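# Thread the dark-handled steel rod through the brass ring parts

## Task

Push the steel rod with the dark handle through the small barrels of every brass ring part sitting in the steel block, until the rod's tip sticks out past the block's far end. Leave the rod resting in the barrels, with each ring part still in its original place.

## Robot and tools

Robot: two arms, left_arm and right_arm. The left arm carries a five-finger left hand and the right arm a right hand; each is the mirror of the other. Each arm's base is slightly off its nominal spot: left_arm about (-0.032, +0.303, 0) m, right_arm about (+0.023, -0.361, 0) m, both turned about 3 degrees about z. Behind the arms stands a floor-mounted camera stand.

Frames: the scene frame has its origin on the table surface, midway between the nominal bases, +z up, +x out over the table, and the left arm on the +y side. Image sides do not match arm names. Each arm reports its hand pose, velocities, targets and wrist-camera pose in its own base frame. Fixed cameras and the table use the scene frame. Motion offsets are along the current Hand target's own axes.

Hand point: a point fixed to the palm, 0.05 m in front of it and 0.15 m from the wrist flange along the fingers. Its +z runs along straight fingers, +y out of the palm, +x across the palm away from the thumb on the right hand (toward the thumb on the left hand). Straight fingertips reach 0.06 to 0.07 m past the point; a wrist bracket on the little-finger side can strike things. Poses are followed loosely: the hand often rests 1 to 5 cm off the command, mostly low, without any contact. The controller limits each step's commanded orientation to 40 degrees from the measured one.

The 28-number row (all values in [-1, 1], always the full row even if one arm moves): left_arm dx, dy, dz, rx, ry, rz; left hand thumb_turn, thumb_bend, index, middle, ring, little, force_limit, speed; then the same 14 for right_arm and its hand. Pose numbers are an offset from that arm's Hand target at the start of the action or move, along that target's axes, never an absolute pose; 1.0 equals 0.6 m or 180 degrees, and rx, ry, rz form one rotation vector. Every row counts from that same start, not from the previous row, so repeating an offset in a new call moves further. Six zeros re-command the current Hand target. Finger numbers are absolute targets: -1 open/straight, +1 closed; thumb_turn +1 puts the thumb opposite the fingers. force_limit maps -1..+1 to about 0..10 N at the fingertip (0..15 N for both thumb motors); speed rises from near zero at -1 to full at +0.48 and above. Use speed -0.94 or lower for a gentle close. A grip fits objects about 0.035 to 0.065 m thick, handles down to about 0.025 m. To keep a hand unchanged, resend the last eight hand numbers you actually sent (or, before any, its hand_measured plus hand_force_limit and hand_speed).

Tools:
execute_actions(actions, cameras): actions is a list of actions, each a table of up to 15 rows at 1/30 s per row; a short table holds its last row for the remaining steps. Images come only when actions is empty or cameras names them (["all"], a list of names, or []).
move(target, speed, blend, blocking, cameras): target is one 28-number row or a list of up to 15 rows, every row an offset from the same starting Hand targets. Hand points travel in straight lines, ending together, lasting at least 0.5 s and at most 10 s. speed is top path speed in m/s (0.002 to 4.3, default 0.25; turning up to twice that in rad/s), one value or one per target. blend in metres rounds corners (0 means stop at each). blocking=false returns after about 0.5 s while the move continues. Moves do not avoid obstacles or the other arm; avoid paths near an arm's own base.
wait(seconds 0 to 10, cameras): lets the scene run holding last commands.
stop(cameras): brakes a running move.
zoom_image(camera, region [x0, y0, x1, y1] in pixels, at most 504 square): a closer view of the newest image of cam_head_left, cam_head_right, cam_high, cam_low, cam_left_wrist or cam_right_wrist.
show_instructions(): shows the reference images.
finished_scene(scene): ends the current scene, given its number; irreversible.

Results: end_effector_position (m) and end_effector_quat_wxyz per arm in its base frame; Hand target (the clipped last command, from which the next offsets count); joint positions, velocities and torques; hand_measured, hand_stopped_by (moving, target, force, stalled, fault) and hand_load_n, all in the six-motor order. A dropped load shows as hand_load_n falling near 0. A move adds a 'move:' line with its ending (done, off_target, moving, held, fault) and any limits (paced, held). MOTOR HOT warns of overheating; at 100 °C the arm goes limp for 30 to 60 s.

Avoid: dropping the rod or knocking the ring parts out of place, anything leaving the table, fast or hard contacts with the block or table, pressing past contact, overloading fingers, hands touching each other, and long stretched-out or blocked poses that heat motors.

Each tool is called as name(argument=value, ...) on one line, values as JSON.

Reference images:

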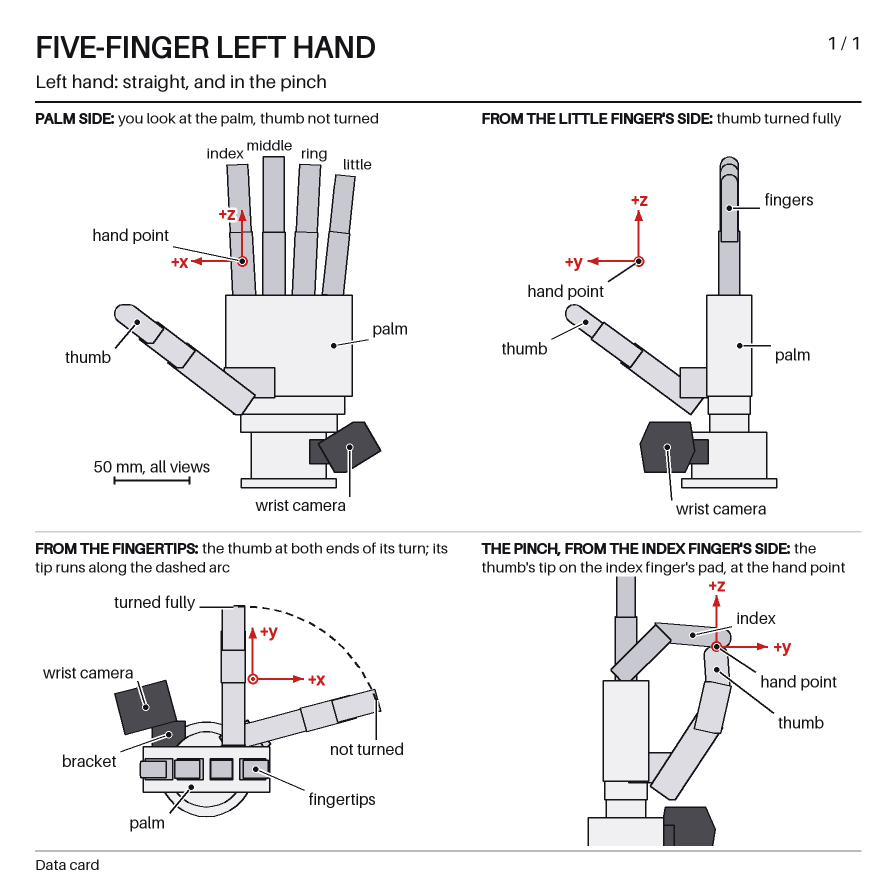

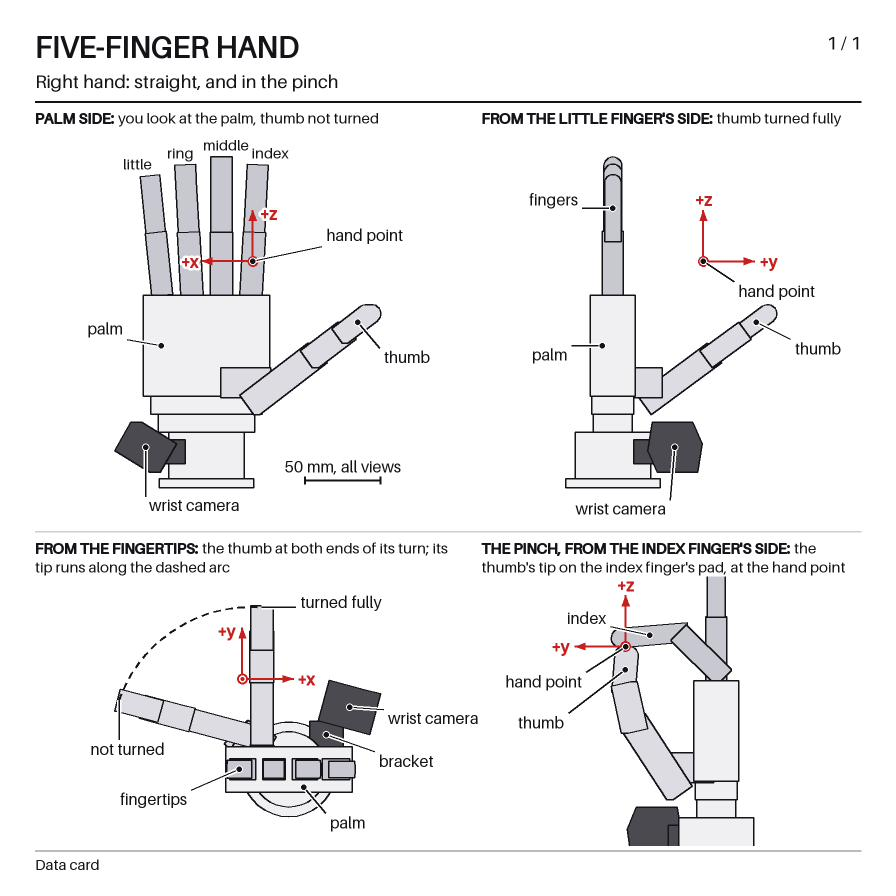

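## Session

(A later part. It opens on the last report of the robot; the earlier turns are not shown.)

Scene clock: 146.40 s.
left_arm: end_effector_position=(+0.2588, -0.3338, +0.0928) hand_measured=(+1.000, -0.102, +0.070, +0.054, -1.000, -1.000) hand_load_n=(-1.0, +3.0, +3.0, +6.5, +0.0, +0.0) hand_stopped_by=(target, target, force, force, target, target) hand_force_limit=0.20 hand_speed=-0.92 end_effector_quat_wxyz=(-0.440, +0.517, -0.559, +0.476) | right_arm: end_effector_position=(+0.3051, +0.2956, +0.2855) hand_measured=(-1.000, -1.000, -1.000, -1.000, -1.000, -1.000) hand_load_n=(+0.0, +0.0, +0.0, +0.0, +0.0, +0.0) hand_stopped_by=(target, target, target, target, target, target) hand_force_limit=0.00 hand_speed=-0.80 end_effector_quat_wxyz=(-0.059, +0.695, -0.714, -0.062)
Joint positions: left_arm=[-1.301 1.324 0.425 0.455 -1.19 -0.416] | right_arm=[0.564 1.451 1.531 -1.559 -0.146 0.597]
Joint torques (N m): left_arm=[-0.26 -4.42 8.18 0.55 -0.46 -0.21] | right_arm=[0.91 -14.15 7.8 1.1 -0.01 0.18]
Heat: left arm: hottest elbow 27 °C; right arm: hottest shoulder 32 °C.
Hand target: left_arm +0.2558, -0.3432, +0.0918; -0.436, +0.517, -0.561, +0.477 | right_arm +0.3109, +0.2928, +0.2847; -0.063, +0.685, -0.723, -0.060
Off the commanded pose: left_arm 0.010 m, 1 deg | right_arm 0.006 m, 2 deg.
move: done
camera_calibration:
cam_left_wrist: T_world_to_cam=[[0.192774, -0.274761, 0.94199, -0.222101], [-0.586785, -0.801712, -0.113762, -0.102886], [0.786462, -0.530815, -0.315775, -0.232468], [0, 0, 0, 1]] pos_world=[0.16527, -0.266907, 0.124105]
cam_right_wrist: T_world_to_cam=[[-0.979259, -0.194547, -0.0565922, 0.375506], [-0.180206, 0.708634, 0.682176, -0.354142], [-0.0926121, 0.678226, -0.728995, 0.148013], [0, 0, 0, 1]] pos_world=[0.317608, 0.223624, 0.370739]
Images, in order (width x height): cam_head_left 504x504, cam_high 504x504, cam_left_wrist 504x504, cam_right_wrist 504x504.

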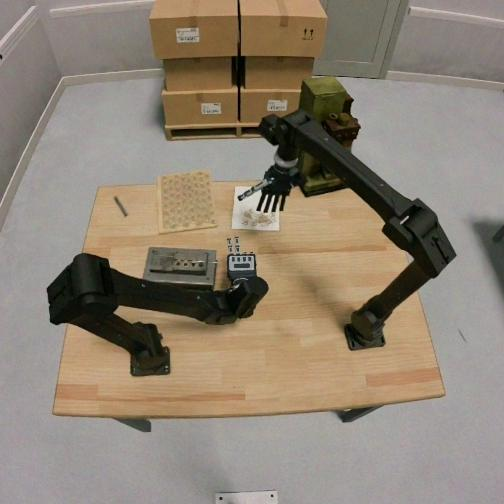

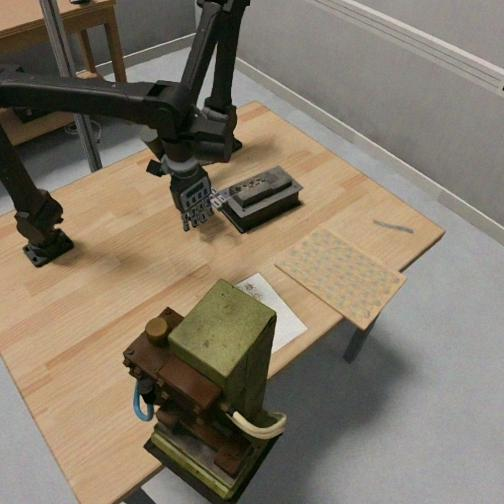

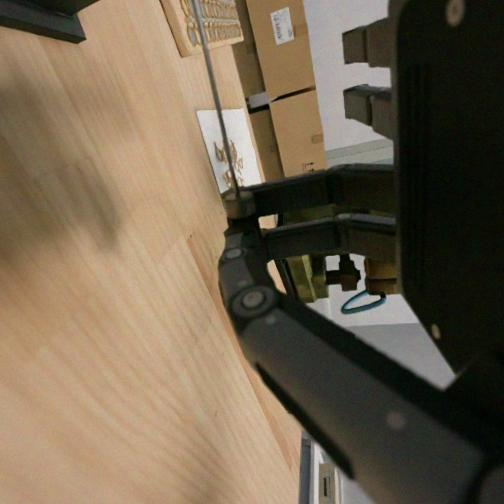

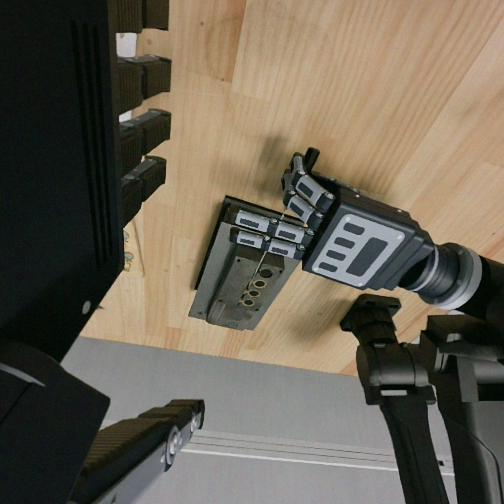

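move(target=[-0.01323,-0.00533,0.01152,0.00365,0.00146,-0.0087,1,-0.1,0.34,0.4,-1,-1,0.2,-0.92,0,0,0,0,0,0,-1,-1,-1,-1,-1,-1,0,-0.8], speed=0.05, cameras=["cam_head_left","cam_high","cam_left_wrist","cam_right_wrist"])

zoom_image(camera="cam_right_wrist", region=[236, 266, 260, 290])

zoom_image(camera="cam_head_left", region=[178, 255, 203, 275])

zoom_image(camera="cam_high", region=[230, 180, 255, 200])

Scene clock: 148.27 s.
left_arm: end_effector_position=(+0.2593, -0.3398, +0.0969) hand_measured=(+1.000, -0.102, +0.070, +0.054, -1.000, -1.000) hand_load_n=(+1.0, +3.5, +6.0, +2.5, -0.5, +0.0) hand_stopped_by=(target, target, force, force, target, target) hand_force_limit=0.20 hand_speed=-0.92 end_effector_quat_wxyz=(-0.428, +0.519, -0.554, +0.490) | right_arm: end_effector_position=(+0.3051, +0.2956, +0.2855) hand_measured=(-1.000, -1.000, -1.000, -1.000, -1.000, -1.000) hand_load_n=(+0.0, +0.0, +0.0, +0.0, +0.0, +0.0) hand_stopped_by=(target, target, target, target, target, target) hand_force_limit=0.00 hand_speed=-0.80 end_effector_quat_wxyz=(-0.059, +0.695, -0.714, -0.062)
Joint positions: left_arm=[-1.297 1.324 0.42 0.502 -1.167 -0.407] | right_arm=[0.564 1.451 1.531 -1.559 -0.146 0.597]
Joint torques (N m): left_arm=[2.08 -5.01 6.5 1.62 -0.18 -0.01] | right_arm=[0.67 -14.04 7.82 1.06 0.02 0.17]
Heat: left arm: hottest elbow 27 °C; right arm: hottest shoulder 32 °C.
Hand target: left_arm +0.2638, -0.3359, +0.0937; -0.432, +0.521, -0.553, +0.487 | right_arm +0.3109, +0.2928, +0.2847; -0.063, +0.685, -0.723, -0.060
Off the commanded pose: left_arm 0.007 m, 1 deg | right_arm 0.006 m, 2 deg.
move: done
camera_calibration:
cam_left_wrist: T_world_to_cam=[[0.184921, -0.244985, 0.951728, -0.216508], [-0.600838, -0.794537, -0.0877798, -0.103383], [0.777688, -0.555602, -0.294123, -0.243102], [0, 0, 0, 1]] pos_world=[0.166978, -0.270251, 0.12548]
cam_right_wrist: T_world_to_cam=[[-0.979259, -0.194547, -0.0565922, 0.375506], [-0.180206, 0.708634, 0.682176, -0.354142], [-0.0926121, 0.678226, -0.728995, 0.148013], [0, 0, 0, 1]] pos_world=[0.317608, 0.223624, 0.370739]
Images, in order (width x height): cam_head_left 504x504, cam_high 504x504, cam_left_wrist 504x504, cam_right_wrist 504x504.

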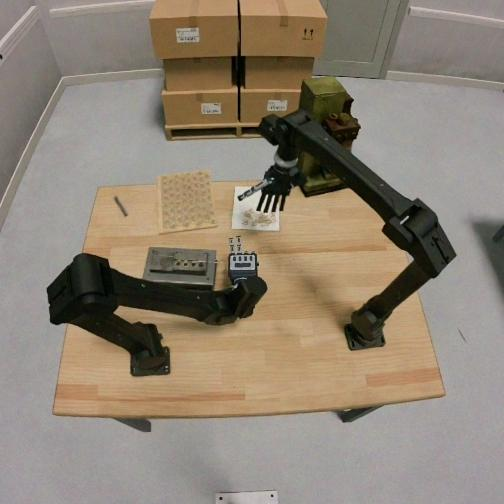

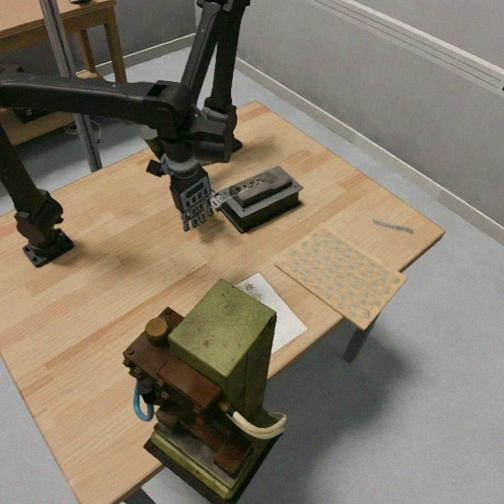

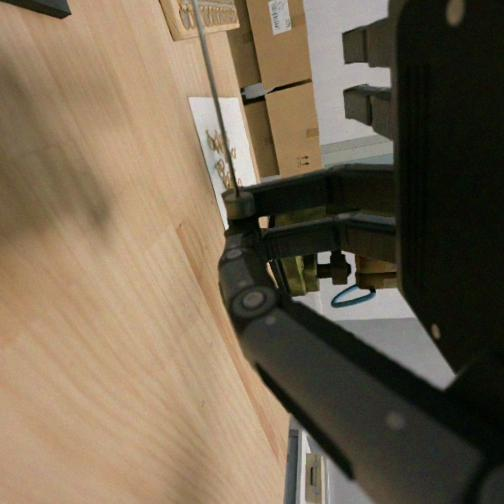

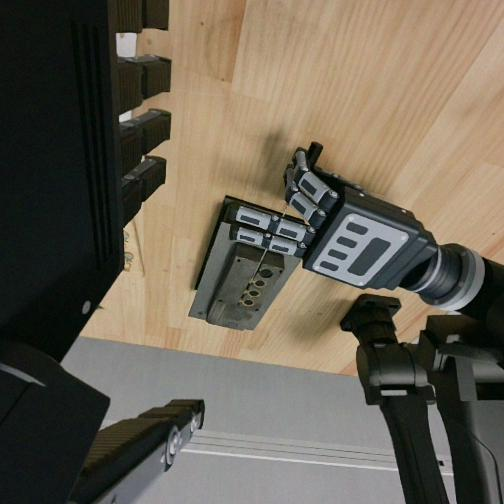

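Scaled by 21.000 from the camera's 504x504 image, which has a finer 720x720 frame.

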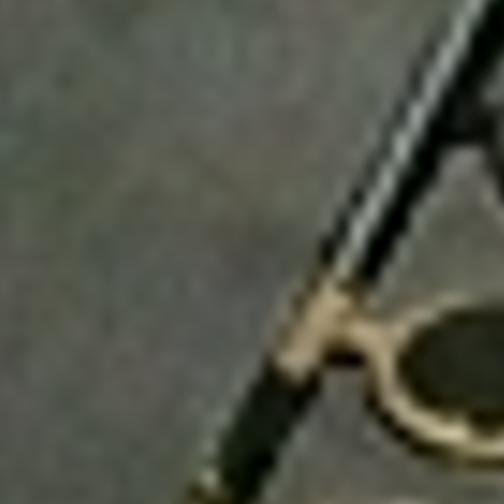

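Scaled by 20.160 from the camera's 504x504 image, which has a finer 720x720 frame.

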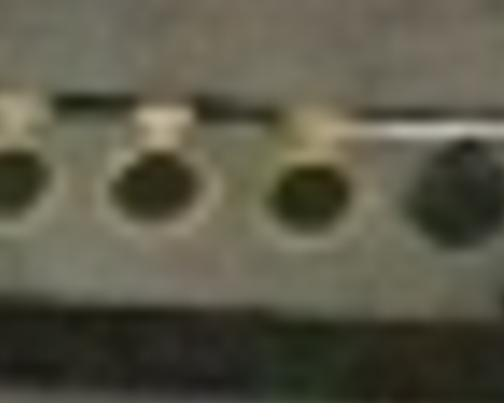

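Scaled by 20.160 from the camera's 504x504 image, which has a finer 720x720 frame.

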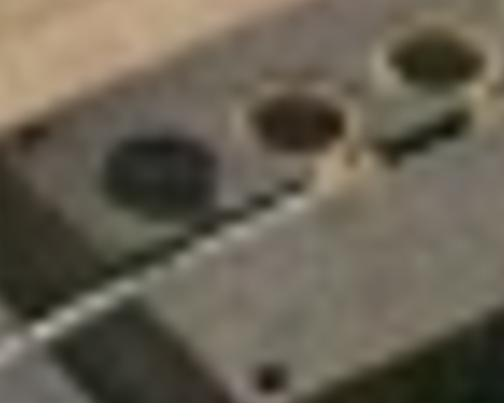

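move(target=[-0.01205,-0.00877,-0.0004,0.00146,0.00059,-0.00349,1,-0.1,0.34,0.4,-1,-1,0.2,-0.92,0,0,0,0,0,0,-1,-1,-1,-1,-1,-1,0,-0.8], speed=0.03, cameras=["cam_head_left","cam_high","cam_left_wrist","cam_right_wrist"])

zoom_image(camera="cam_right_wrist", region=[236, 266, 260, 290])

zoom_image(camera="cam_head_left", region=[178, 255, 203, 275])

zoom_image(camera="cam_high", region=[230, 180, 255, 200])

Scene clock: 149.63 s.
left_arm: end_effector_position=(+0.2607, -0.3315, +0.0945) hand_measured=(+1.000, -0.102, +0.070, +0.054, -1.000, -1.000) hand_load_n=(+0.5, +3.0, +5.5, +3.0, +0.0, +0.0) hand_stopped_by=(target, target, force, force, target, target) hand_force_limit=0.20 hand_speed=-0.92 end_effector_quat_wxyz=(-0.429, +0.519, -0.556, +0.488) | right_arm: end_effector_position=(+0.3051, +0.2956, +0.2855) hand_measured=(-1.000, -1.000, -1.000, -1.000, -1.000, -1.000) hand_load_n=(+0.0, +0.0, +0.0, +0.0, +0.0, +0.0) hand_stopped_by=(target, target, target, target, target, target) hand_force_limit=0.00 hand_speed=-0.80 end_effector_quat_wxyz=(-0.059, +0.695, -0.714, -0.062)
Joint positions: left_arm=[-1.285 1.311 0.401 0.512 -1.157 -0.397] | right_arm=[0.564 1.451 1.531 -1.559 -0.146 0.597]
Joint torques (N m): left_arm=[2.02 -6.18 6.52 1.69 -0.18 -0.02] | right_arm=[1.08 -14.21 7.83 1.09 0.01 0.17]
Heat: left arm: hottest elbow 27 °C; right arm: hottest shoulder 32 °C.
Hand target: left_arm +0.2651, -0.3286, +0.0988; -0.430, +0.522, -0.549, +0.491 | right_arm +0.3109, +0.2928, +0.2847; -0.063, +0.685, -0.723, -0.060
Off the commanded pose: left_arm 0.007 m, 1 deg | right_arm 0.006 m, 2 deg.
move: done
camera_calibration:
cam_left_wrist: T_world_to_cam=[[0.187193, -0.250205, 0.949924, -0.214702], [-0.600132, -0.794702, -0.0910579, -0.0960143], [0.77769, -0.553034, -0.298918, -0.238923], [0, 0, 0, 1]] pos_world=[0.168377, -0.262155, 0.123789]
cam_right_wrist: T_world_to_cam=[[-0.979259, -0.194547, -0.0565922, 0.375506], [-0.180206, 0.708634, 0.682176, -0.354142], [-0.0926121, 0.678226, -0.728995, 0.148013], [0, 0, 0, 1]] pos_world=[0.317608, 0.223624, 0.370739]
Images, in order (width x height): cam_head_left 504x504, cam_high 504x504, cam_left_wrist 504x504, cam_right_wrist 504x504.

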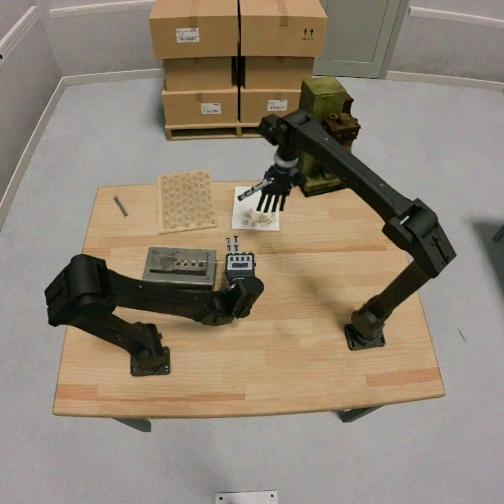

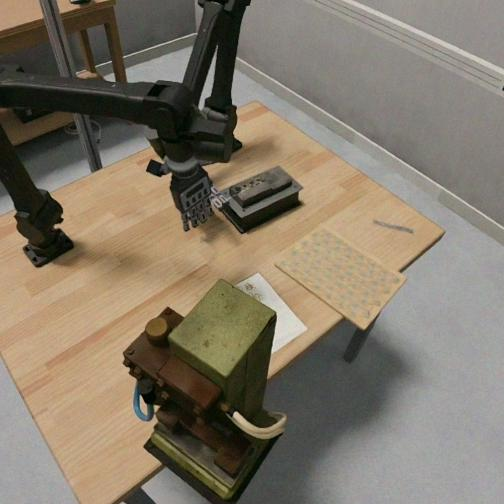

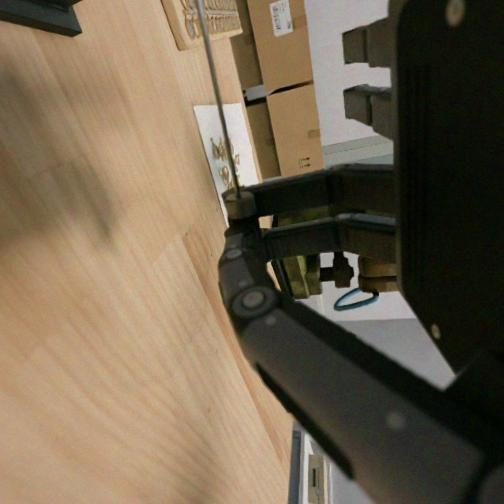

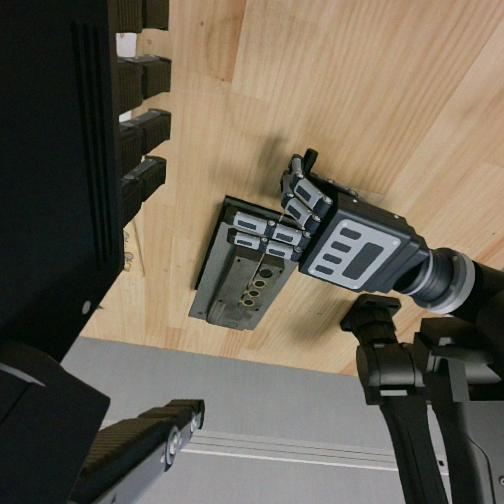

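Scaled by 21.000 from the camera's 504x504 image, which has a finer 720x720 frame.

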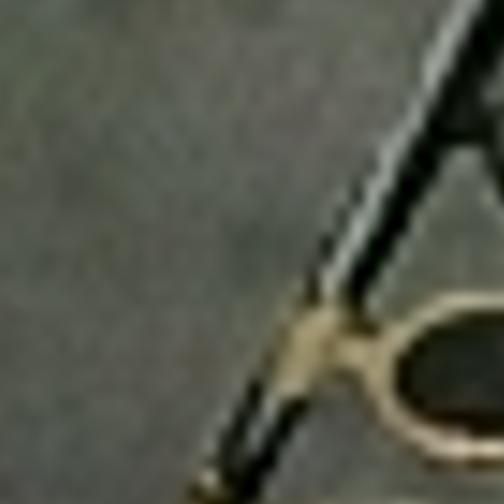

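Scaled by 20.160 from the camera's 504x504 image, which has a finer 720x720 frame.

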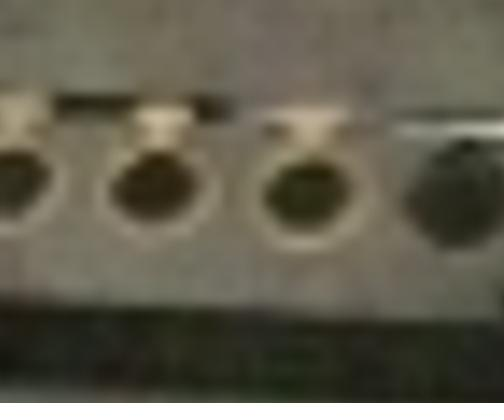

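Scaled by 20.160 from the camera's 504x504 image, which has a finer 720x720 frame.

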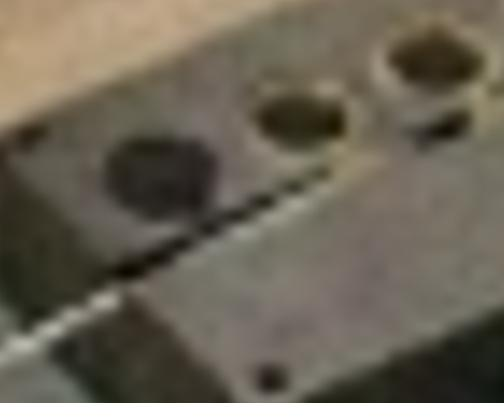

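move(target=[-0.00818,-0.00532,-0.0005,0,0,0,1,-0.1,0.34,0.4,-1,-1,0.2,-0.92,0,0,0,0,0,0,-1,-1,-1,-1,-1,-1,0,-0.8], speed=0.03, cameras=["cam_head_left","cam_head_right","cam_high","cam_left_wrist","cam_right_wrist"])

zoom_image(camera="cam_right_wrist", region=[236, 266, 260, 290])

zoom_image(camera="cam_head_left", region=[178, 255, 203, 275])

zoom_image(camera="cam_high", region=[230, 180, 255, 200])

zoom_image(camera="cam_head_right", region=[182, 255, 207, 275])

Scene clock: 151.10 s.
left_arm: end_effector_position=(+0.2615, -0.3270, +0.0980) hand_measured=(+1.000, -0.102, +0.070, +0.054, -1.000, -1.000) hand_load_n=(+0.5, +3.5, +5.5, +3.0, +0.0, +0.0) hand_stopped_by=(target, target, force, force, target, target) hand_force_limit=0.20 hand_speed=-0.92 end_effector_quat_wxyz=(-0.427, +0.520, -0.554, +0.490) | right_arm: end_effector_position=(+0.3051, +0.2956, +0.2855) hand_measured=(-1.000, -1.000, -1.000, -1.000, -1.000, -1.000) hand_load_n=(+0.0, +0.0, +0.0, +0.0, +0.0, +0.0) hand_stopped_by=(target, target, target, target, target, target) hand_force_limit=0.00 hand_speed=-0.80 end_effector_quat_wxyz=(-0.059, +0.695, -0.714, -0.062)
Joint positions: left_arm=[-1.277 1.289 0.39 0.512 -1.15 -0.393] | right_arm=[0.564 1.451 1.531 -1.559 -0.146 0.597]
Joint torques (N m): left_arm=[1.96 -5.95 6.69 1.4 -0.16 0.02] | right_arm=[1.08 -14.21 7.86 1.1 0.02 0.16]
Heat: left arm: hottest elbow 27 °C; right arm: hottest shoulder 32 °C.
Hand target: left_arm +0.2656, -0.3235, +0.1017; -0.430, +0.522, -0.549, +0.491 | right_arm +0.3109, +0.2928, +0.2847; -0.063, +0.685, -0.723, -0.060
Off the commanded pose: left_arm 0.007 m, 1 deg | right_arm 0.006 m, 2 deg.
move: done
camera_calibration:
cam_left_wrist: T_world_to_cam=[[0.185939, -0.242608, 0.952139, -0.214464], [-0.599814, -0.79555, -0.0855738, -0.0925917], [0.778235, -0.555195, -0.293443, -0.237509], [0, 0, 0, 1]] pos_world=[0.169177, -0.257556, 0.126581]
cam_right_wrist: T_world_to_cam=[[-0.979259, -0.194547, -0.0565922, 0.375506], [-0.180206, 0.708634, 0.682176, -0.354142], [-0.0926121, 0.678226, -0.728995, 0.148013], [0, 0, 0, 1]] pos_world=[0.317608, 0.223624, 0.370739]
Images, in order (width x height): cam_head_left 504x504, cam_head_right 504x504, cam_high 504x504, cam_left_wrist 504x504, cam_right_wrist 504x504.

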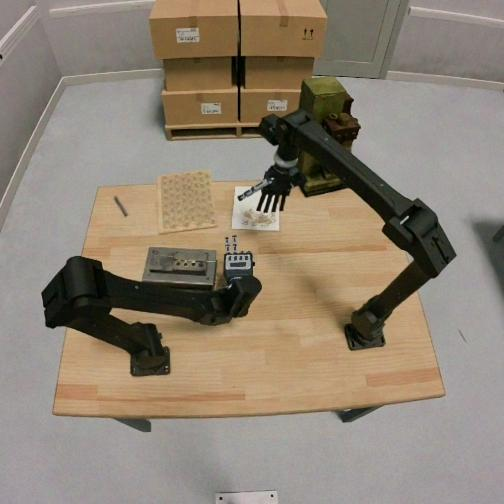

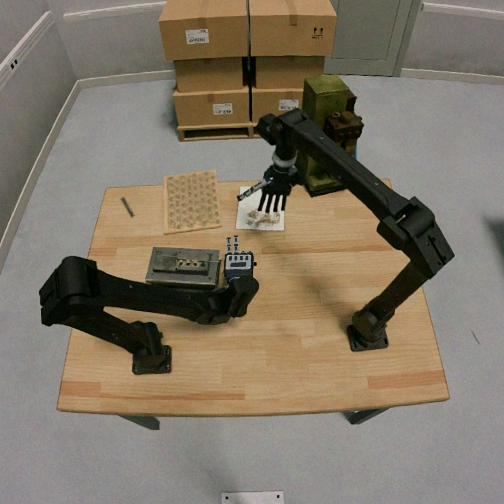

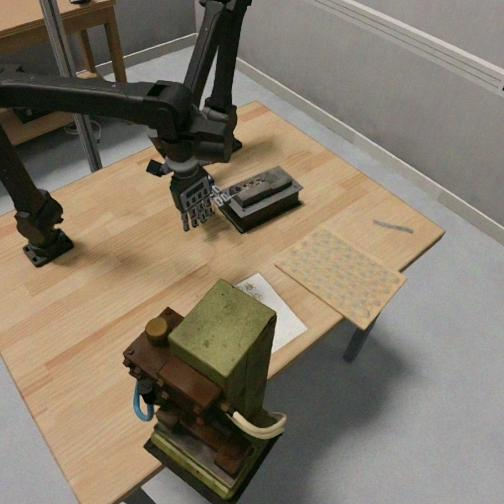

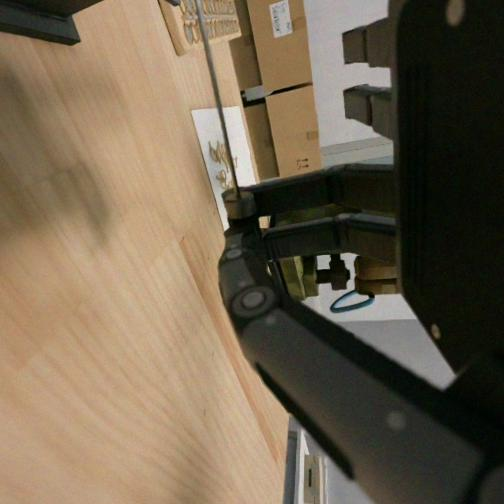

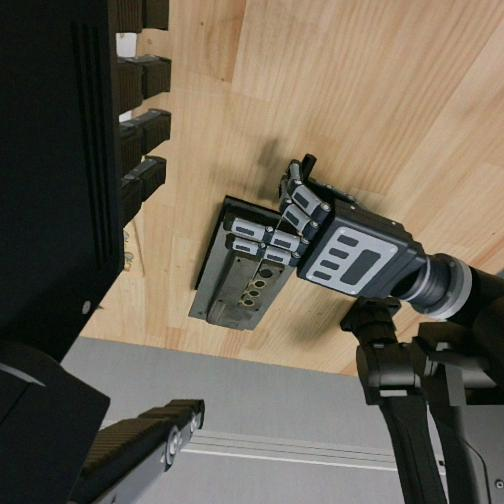

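Scaled by 21.000 from the camera's 504x504 image, which has a finer 720x720 frame.

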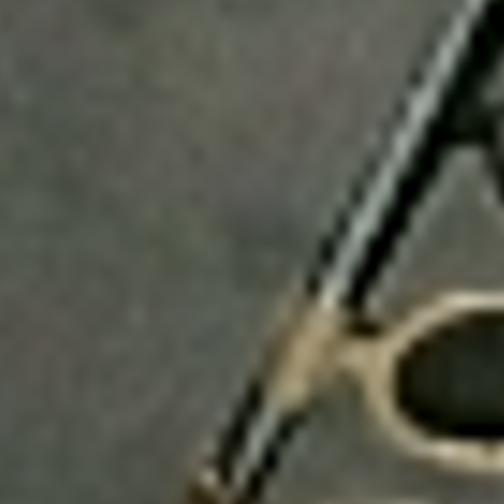

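Scaled by 20.160 from the camera's 504x504 image, which has a finer 720x720 frame.

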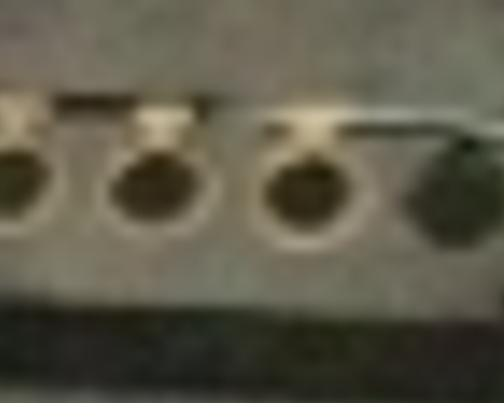

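Scaled by 20.160 from the camera's 504x504 image, which has a finer 720x720 frame.

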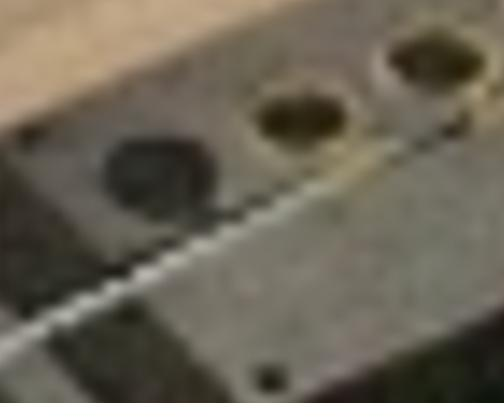

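Scaled by 20.160 from the camera's 504x504 image, which has a finer 720x720 frame.

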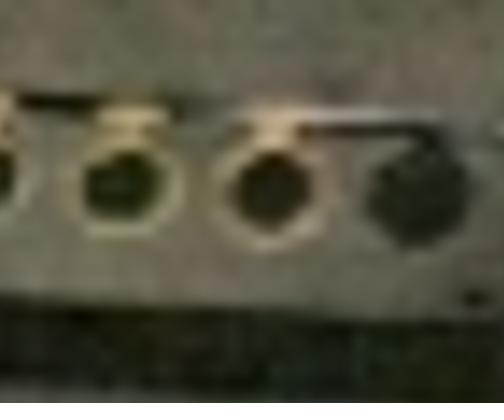

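move(target=[-0.00059,0.01433,0.00214,-0.00177,-0.0007,0.0042,1,-0.1,0.34,0.4,-1,-1,0.2,-0.92,0,0,0,0,0,0,-1,-1,-1,-1,-1,-1,0,-0.8], speed=0.04, cameras=["cam_head_left","cam_head_right","cam_high","cam_left_wrist","cam_right_wrist"])

zoom_image(camera="cam_right_wrist", region=[236, 266, 260, 290])

zoom_image(camera="cam_head_left", region=[178, 255, 203, 275])

zoom_image(camera="cam_high", region=[230, 180, 255, 200])

zoom_image(camera="cam_head_right", region=[182, 255, 207, 275])

Scene clock: 152.73 s.
left_arm: end_effector_position=(+0.2617, -0.3275, +0.0987) hand_measured=(+1.000, -0.102, +0.070, +0.054, -1.000, -1.000) hand_load_n=(+0.5, +3.0, +6.0, +2.5, +0.0, +0.0) hand_stopped_by=(target, target, force, force, target, target) hand_force_limit=0.20 hand_speed=-0.92 end_effector_quat_wxyz=(-0.427, +0.521, -0.553, +0.492) | right_arm: end_effector_position=(+0.3051, +0.2956, +0.2855) hand_measured=(-1.000, -1.000, -1.000, -1.000, -1.000, -1.000) hand_load_n=(+0.0, +0.0, +0.0, +0.0, +0.0, +0.0) hand_stopped_by=(target, target, target, target, target, target) hand_force_limit=0.00 hand_speed=-0.80 end_effector_quat_wxyz=(-0.059, +0.695, -0.714, -0.062)
Joint positions: left_arm=[-1.277 1.289 0.39 0.516 -1.15 -0.393] | right_arm=[0.564 1.451 1.531 -1.559 -0.146 0.597]
Joint torques (N m): left_arm=[1.96 -3.9 6.5 1.72 -0.18 0.01] | right_arm=[1.03 -14.21 7.79 1.09 0.01 0.16]
Heat: left arm: hottest elbow 27 °C; right arm: hottest shoulder 32 °C.
Hand target: left_arm +0.2656, -0.3235, +0.0931; -0.432, +0.520, -0.553, +0.486 | right_arm +0.3109, +0.2928, +0.2847; -0.063, +0.685, -0.723, -0.060
Off the commanded pose: left_arm 0.008 m, 1 deg | right_arm 0.006 m, 2 deg.
move: done
camera_calibration:
cam_left_wrist: T_world_to_cam=[[0.18463, -0.239102, 0.95328, -0.213855], [-0.599746, -0.795827, -0.0834514, -0.0930972], [0.778599, -0.556318, -0.290334, -0.238413], [0, 0, 0, 1]] pos_world=[0.169277, -0.257856, 0.126875]
cam_right_wrist: T_world_to_cam=[[-0.979259, -0.194547, -0.0565922, 0.375506], [-0.180206, 0.708634, 0.682176, -0.354142], [-0.0926121, 0.678226, -0.728995, 0.148013], [0, 0, 0, 1]] pos_world=[0.317608, 0.223624, 0.370739]
Images, in order (width x height): cam_head_left 504x504, cam_head_right 504x504, cam_high 504x504, cam_left_wrist 504x504, cam_right_wrist 504x504.

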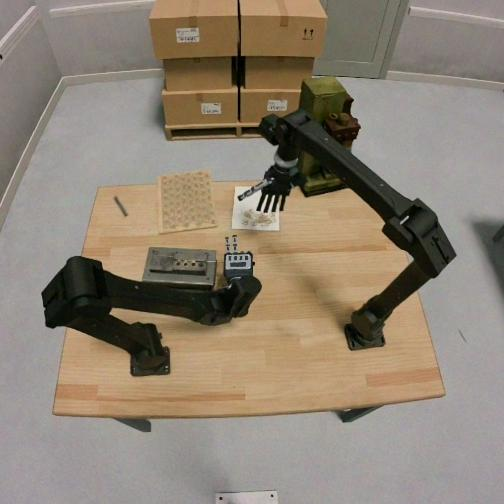

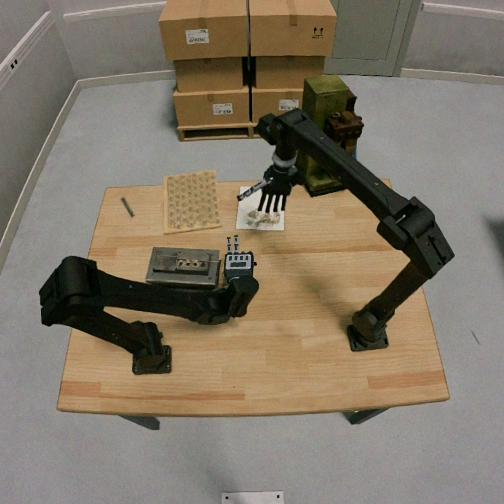

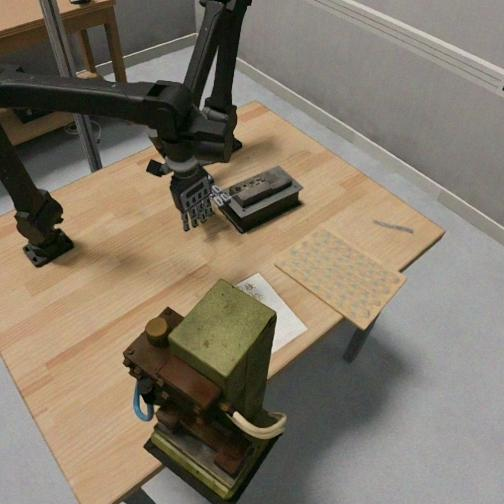

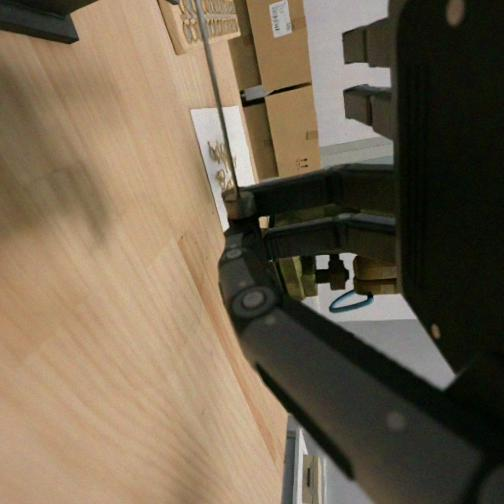

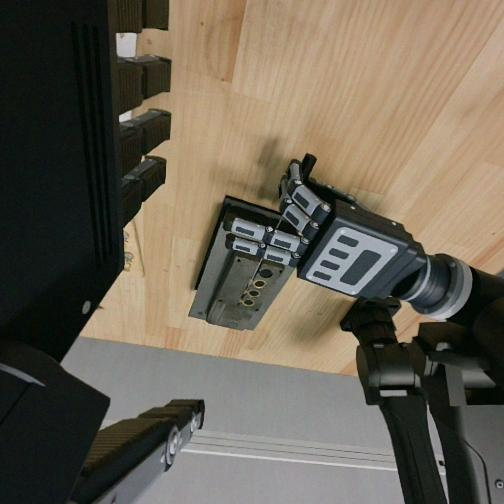

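Scaled by 21.000 from the camera's 504x504 image, which has a finer 720x720 frame.

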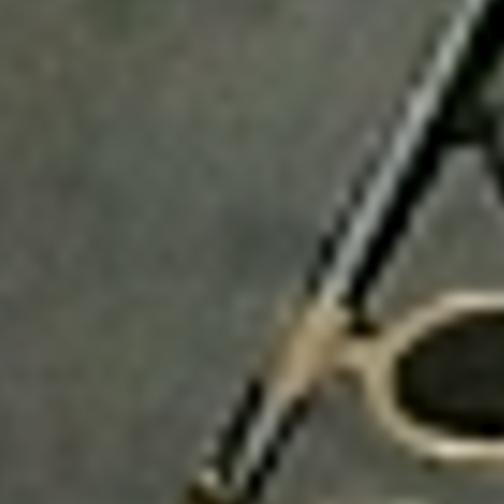

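Scaled by 20.160 from the camera's 504x504 image, which has a finer 720x720 frame.

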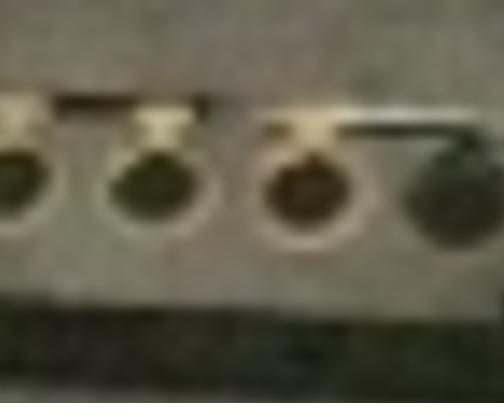

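Scaled by 20.160 from the camera's 504x504 image, which has a finer 720x720 frame.

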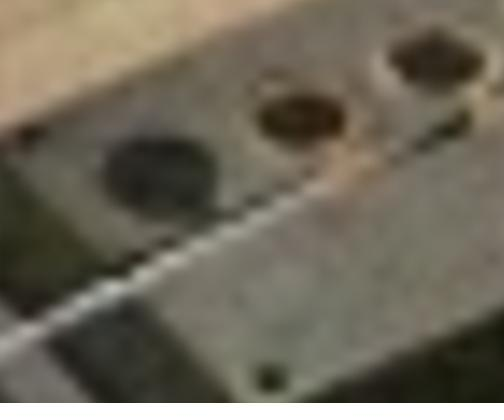

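Scaled by 20.160 from the camera's 504x504 image, which has a finer 720x720 frame.

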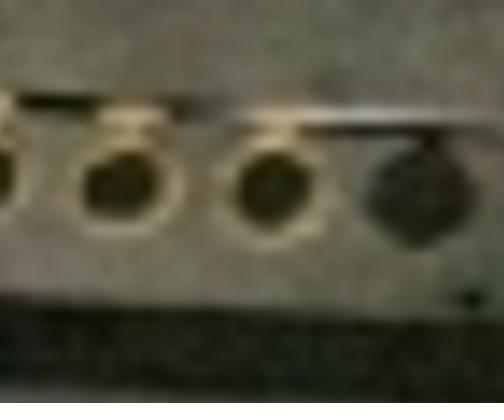

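move(target=[0.00083,0.00473,0.00115,0,0,0,1,-0.1,0.34,0.4,-1,-1,0.2,-0.92,0,0,0,0,0,0,-1,-1,-1,-1,-1,-1,0,-0.8], speed=0.04, cameras=["cam_head_left","cam_head_right","cam_high","cam_left_wrist","cam_right_wrist"])

zoom_image(camera="cam_right_wrist", region=[236, 266, 260, 290])

zoom_image(camera="cam_head_left", region=[178, 255, 203, 275])

zoom_image(camera="cam_head_right", region=[182, 255, 207, 275])

Scene clock: 154.10 s.
left_arm: end_effector_position=(+0.2619, -0.3270, +0.0954) hand_measured=(+1.000, -0.102, +0.070, +0.054, -1.000, -1.000) hand_load_n=(+0.5, +3.0, +6.0, +3.0, +0.0, -0.5) hand_stopped_by=(target, target, force, force, target, target) hand_force_limit=0.20 hand_speed=-0.92 end_effector_quat_wxyz=(-0.428, +0.519, -0.554, +0.490) | right_arm: end_effector_position=(+0.3051, +0.2956, +0.2855) hand_measured=(-1.000, -1.000, -1.000, -1.000, -1.000, -1.000) hand_load_n=(+0.0, -0.5, +0.0, +0.0, +0.0, +0.0) hand_stopped_by=(target, target, target, target, target, target) hand_force_limit=0.00 hand_speed=-0.80 end_effector_quat_wxyz=(-0.059, +0.695, -0.714, -0.062)
Joint positions: left_arm=[-1.277 1.301 0.387 0.531 -1.15 -0.388] | right_arm=[0.564 1.451 1.531 -1.559 -0.146 0.597]
Joint torques (N m): left_arm=[1.9 -4.19 6.57 1.7 -0.18 -0.05] | right_arm=[1.14 -14.21 7.83 1.02 0 0.16]
Heat: left arm: hottest elbow 27 °C; right arm: hottest shoulder 32 °C.
Hand target: left_arm +0.2658, -0.3242, +0.0903; -0.432, +0.520, -0.553, +0.486 | right_arm +0.3109, +0.2928, +0.2847; -0.063, +0.685, -0.723, -0.060
Off the commanded pose: left_arm 0.007 m, 1 deg | right_arm 0.006 m, 2 deg.
move: done
camera_calibration:
cam_left_wrist: T_world_to_cam=[[0.184339, -0.243805, 0.952144, -0.211983], [-0.59968, -0.795433, -0.087577, -0.0923873], [0.778718, -0.554838, -0.292835, -0.238601], [0, 0, 0, 1]] pos_world=[0.169477, -0.257556, 0.123876]
cam_right_wrist: T_world_to_cam=[[-0.979259, -0.194547, -0.0565922, 0.375506], [-0.180206, 0.708634, 0.682176, -0.354142], [-0.0926121, 0.678226, -0.728995, 0.148013], [0, 0, 0, 1]] pos_world=[0.317608, 0.223624, 0.370739]
Images, in order (width x height): cam_head_left 504x504, cam_head_right 504x504, cam_high 504x504, cam_left_wrist 504x504, cam_right_wrist 504x504.

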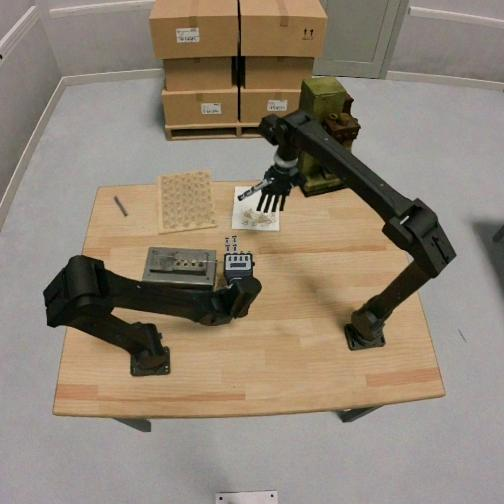

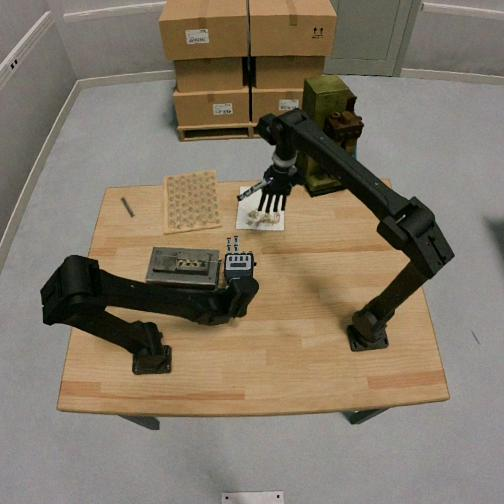

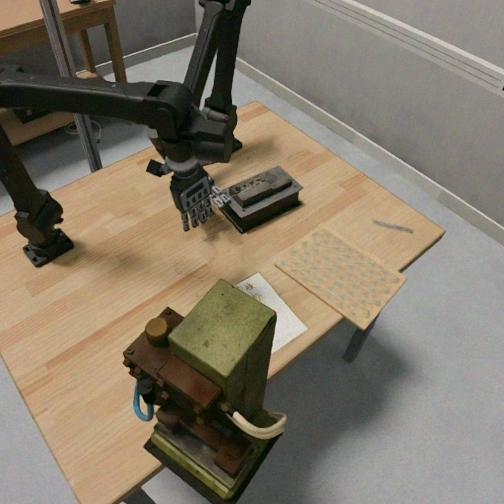

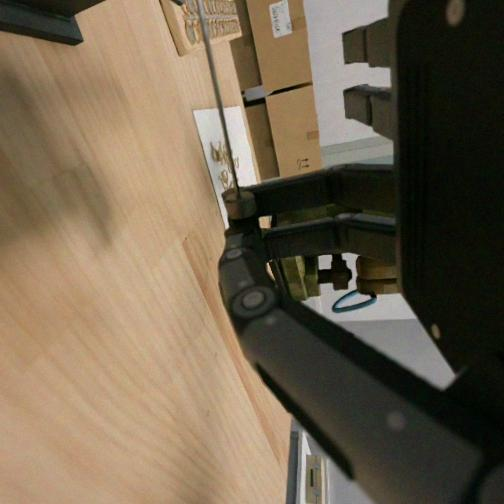

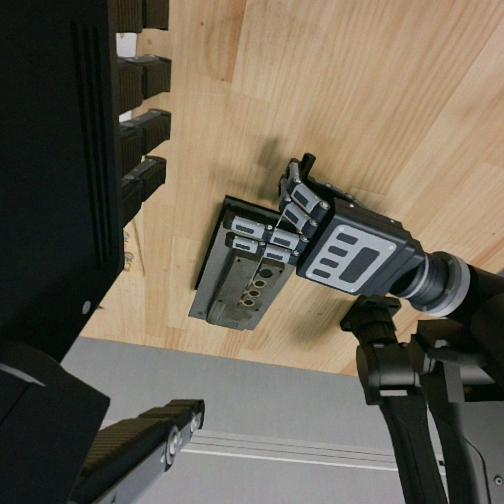

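Scaled by 21.000 from the camera's 504x504 image, which has a finer 720x720 frame.

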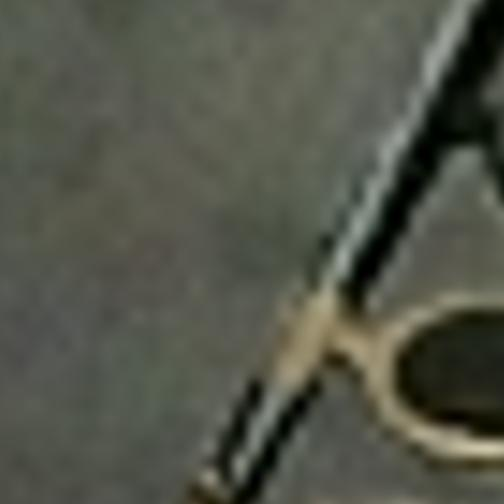

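Scaled by 20.160 from the camera's 504x504 image, which has a finer 720x720 frame.

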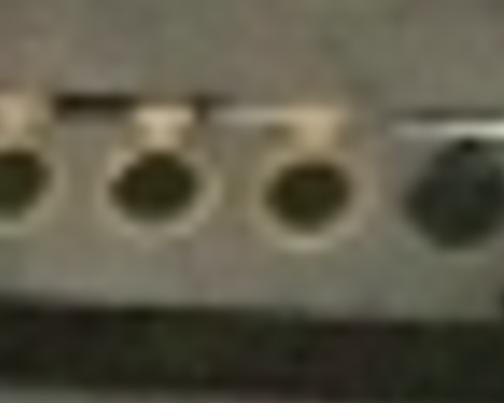

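Scaled by 20.160 from the camera's 504x504 image, which has a finer 720x720 frame.

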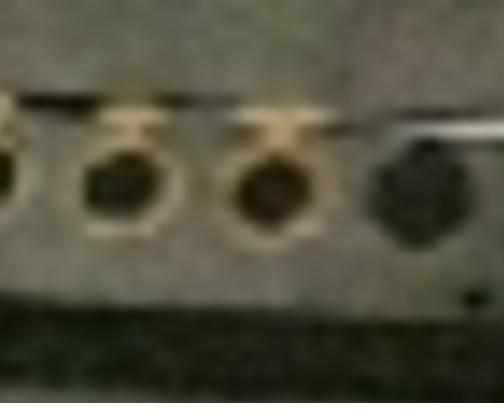

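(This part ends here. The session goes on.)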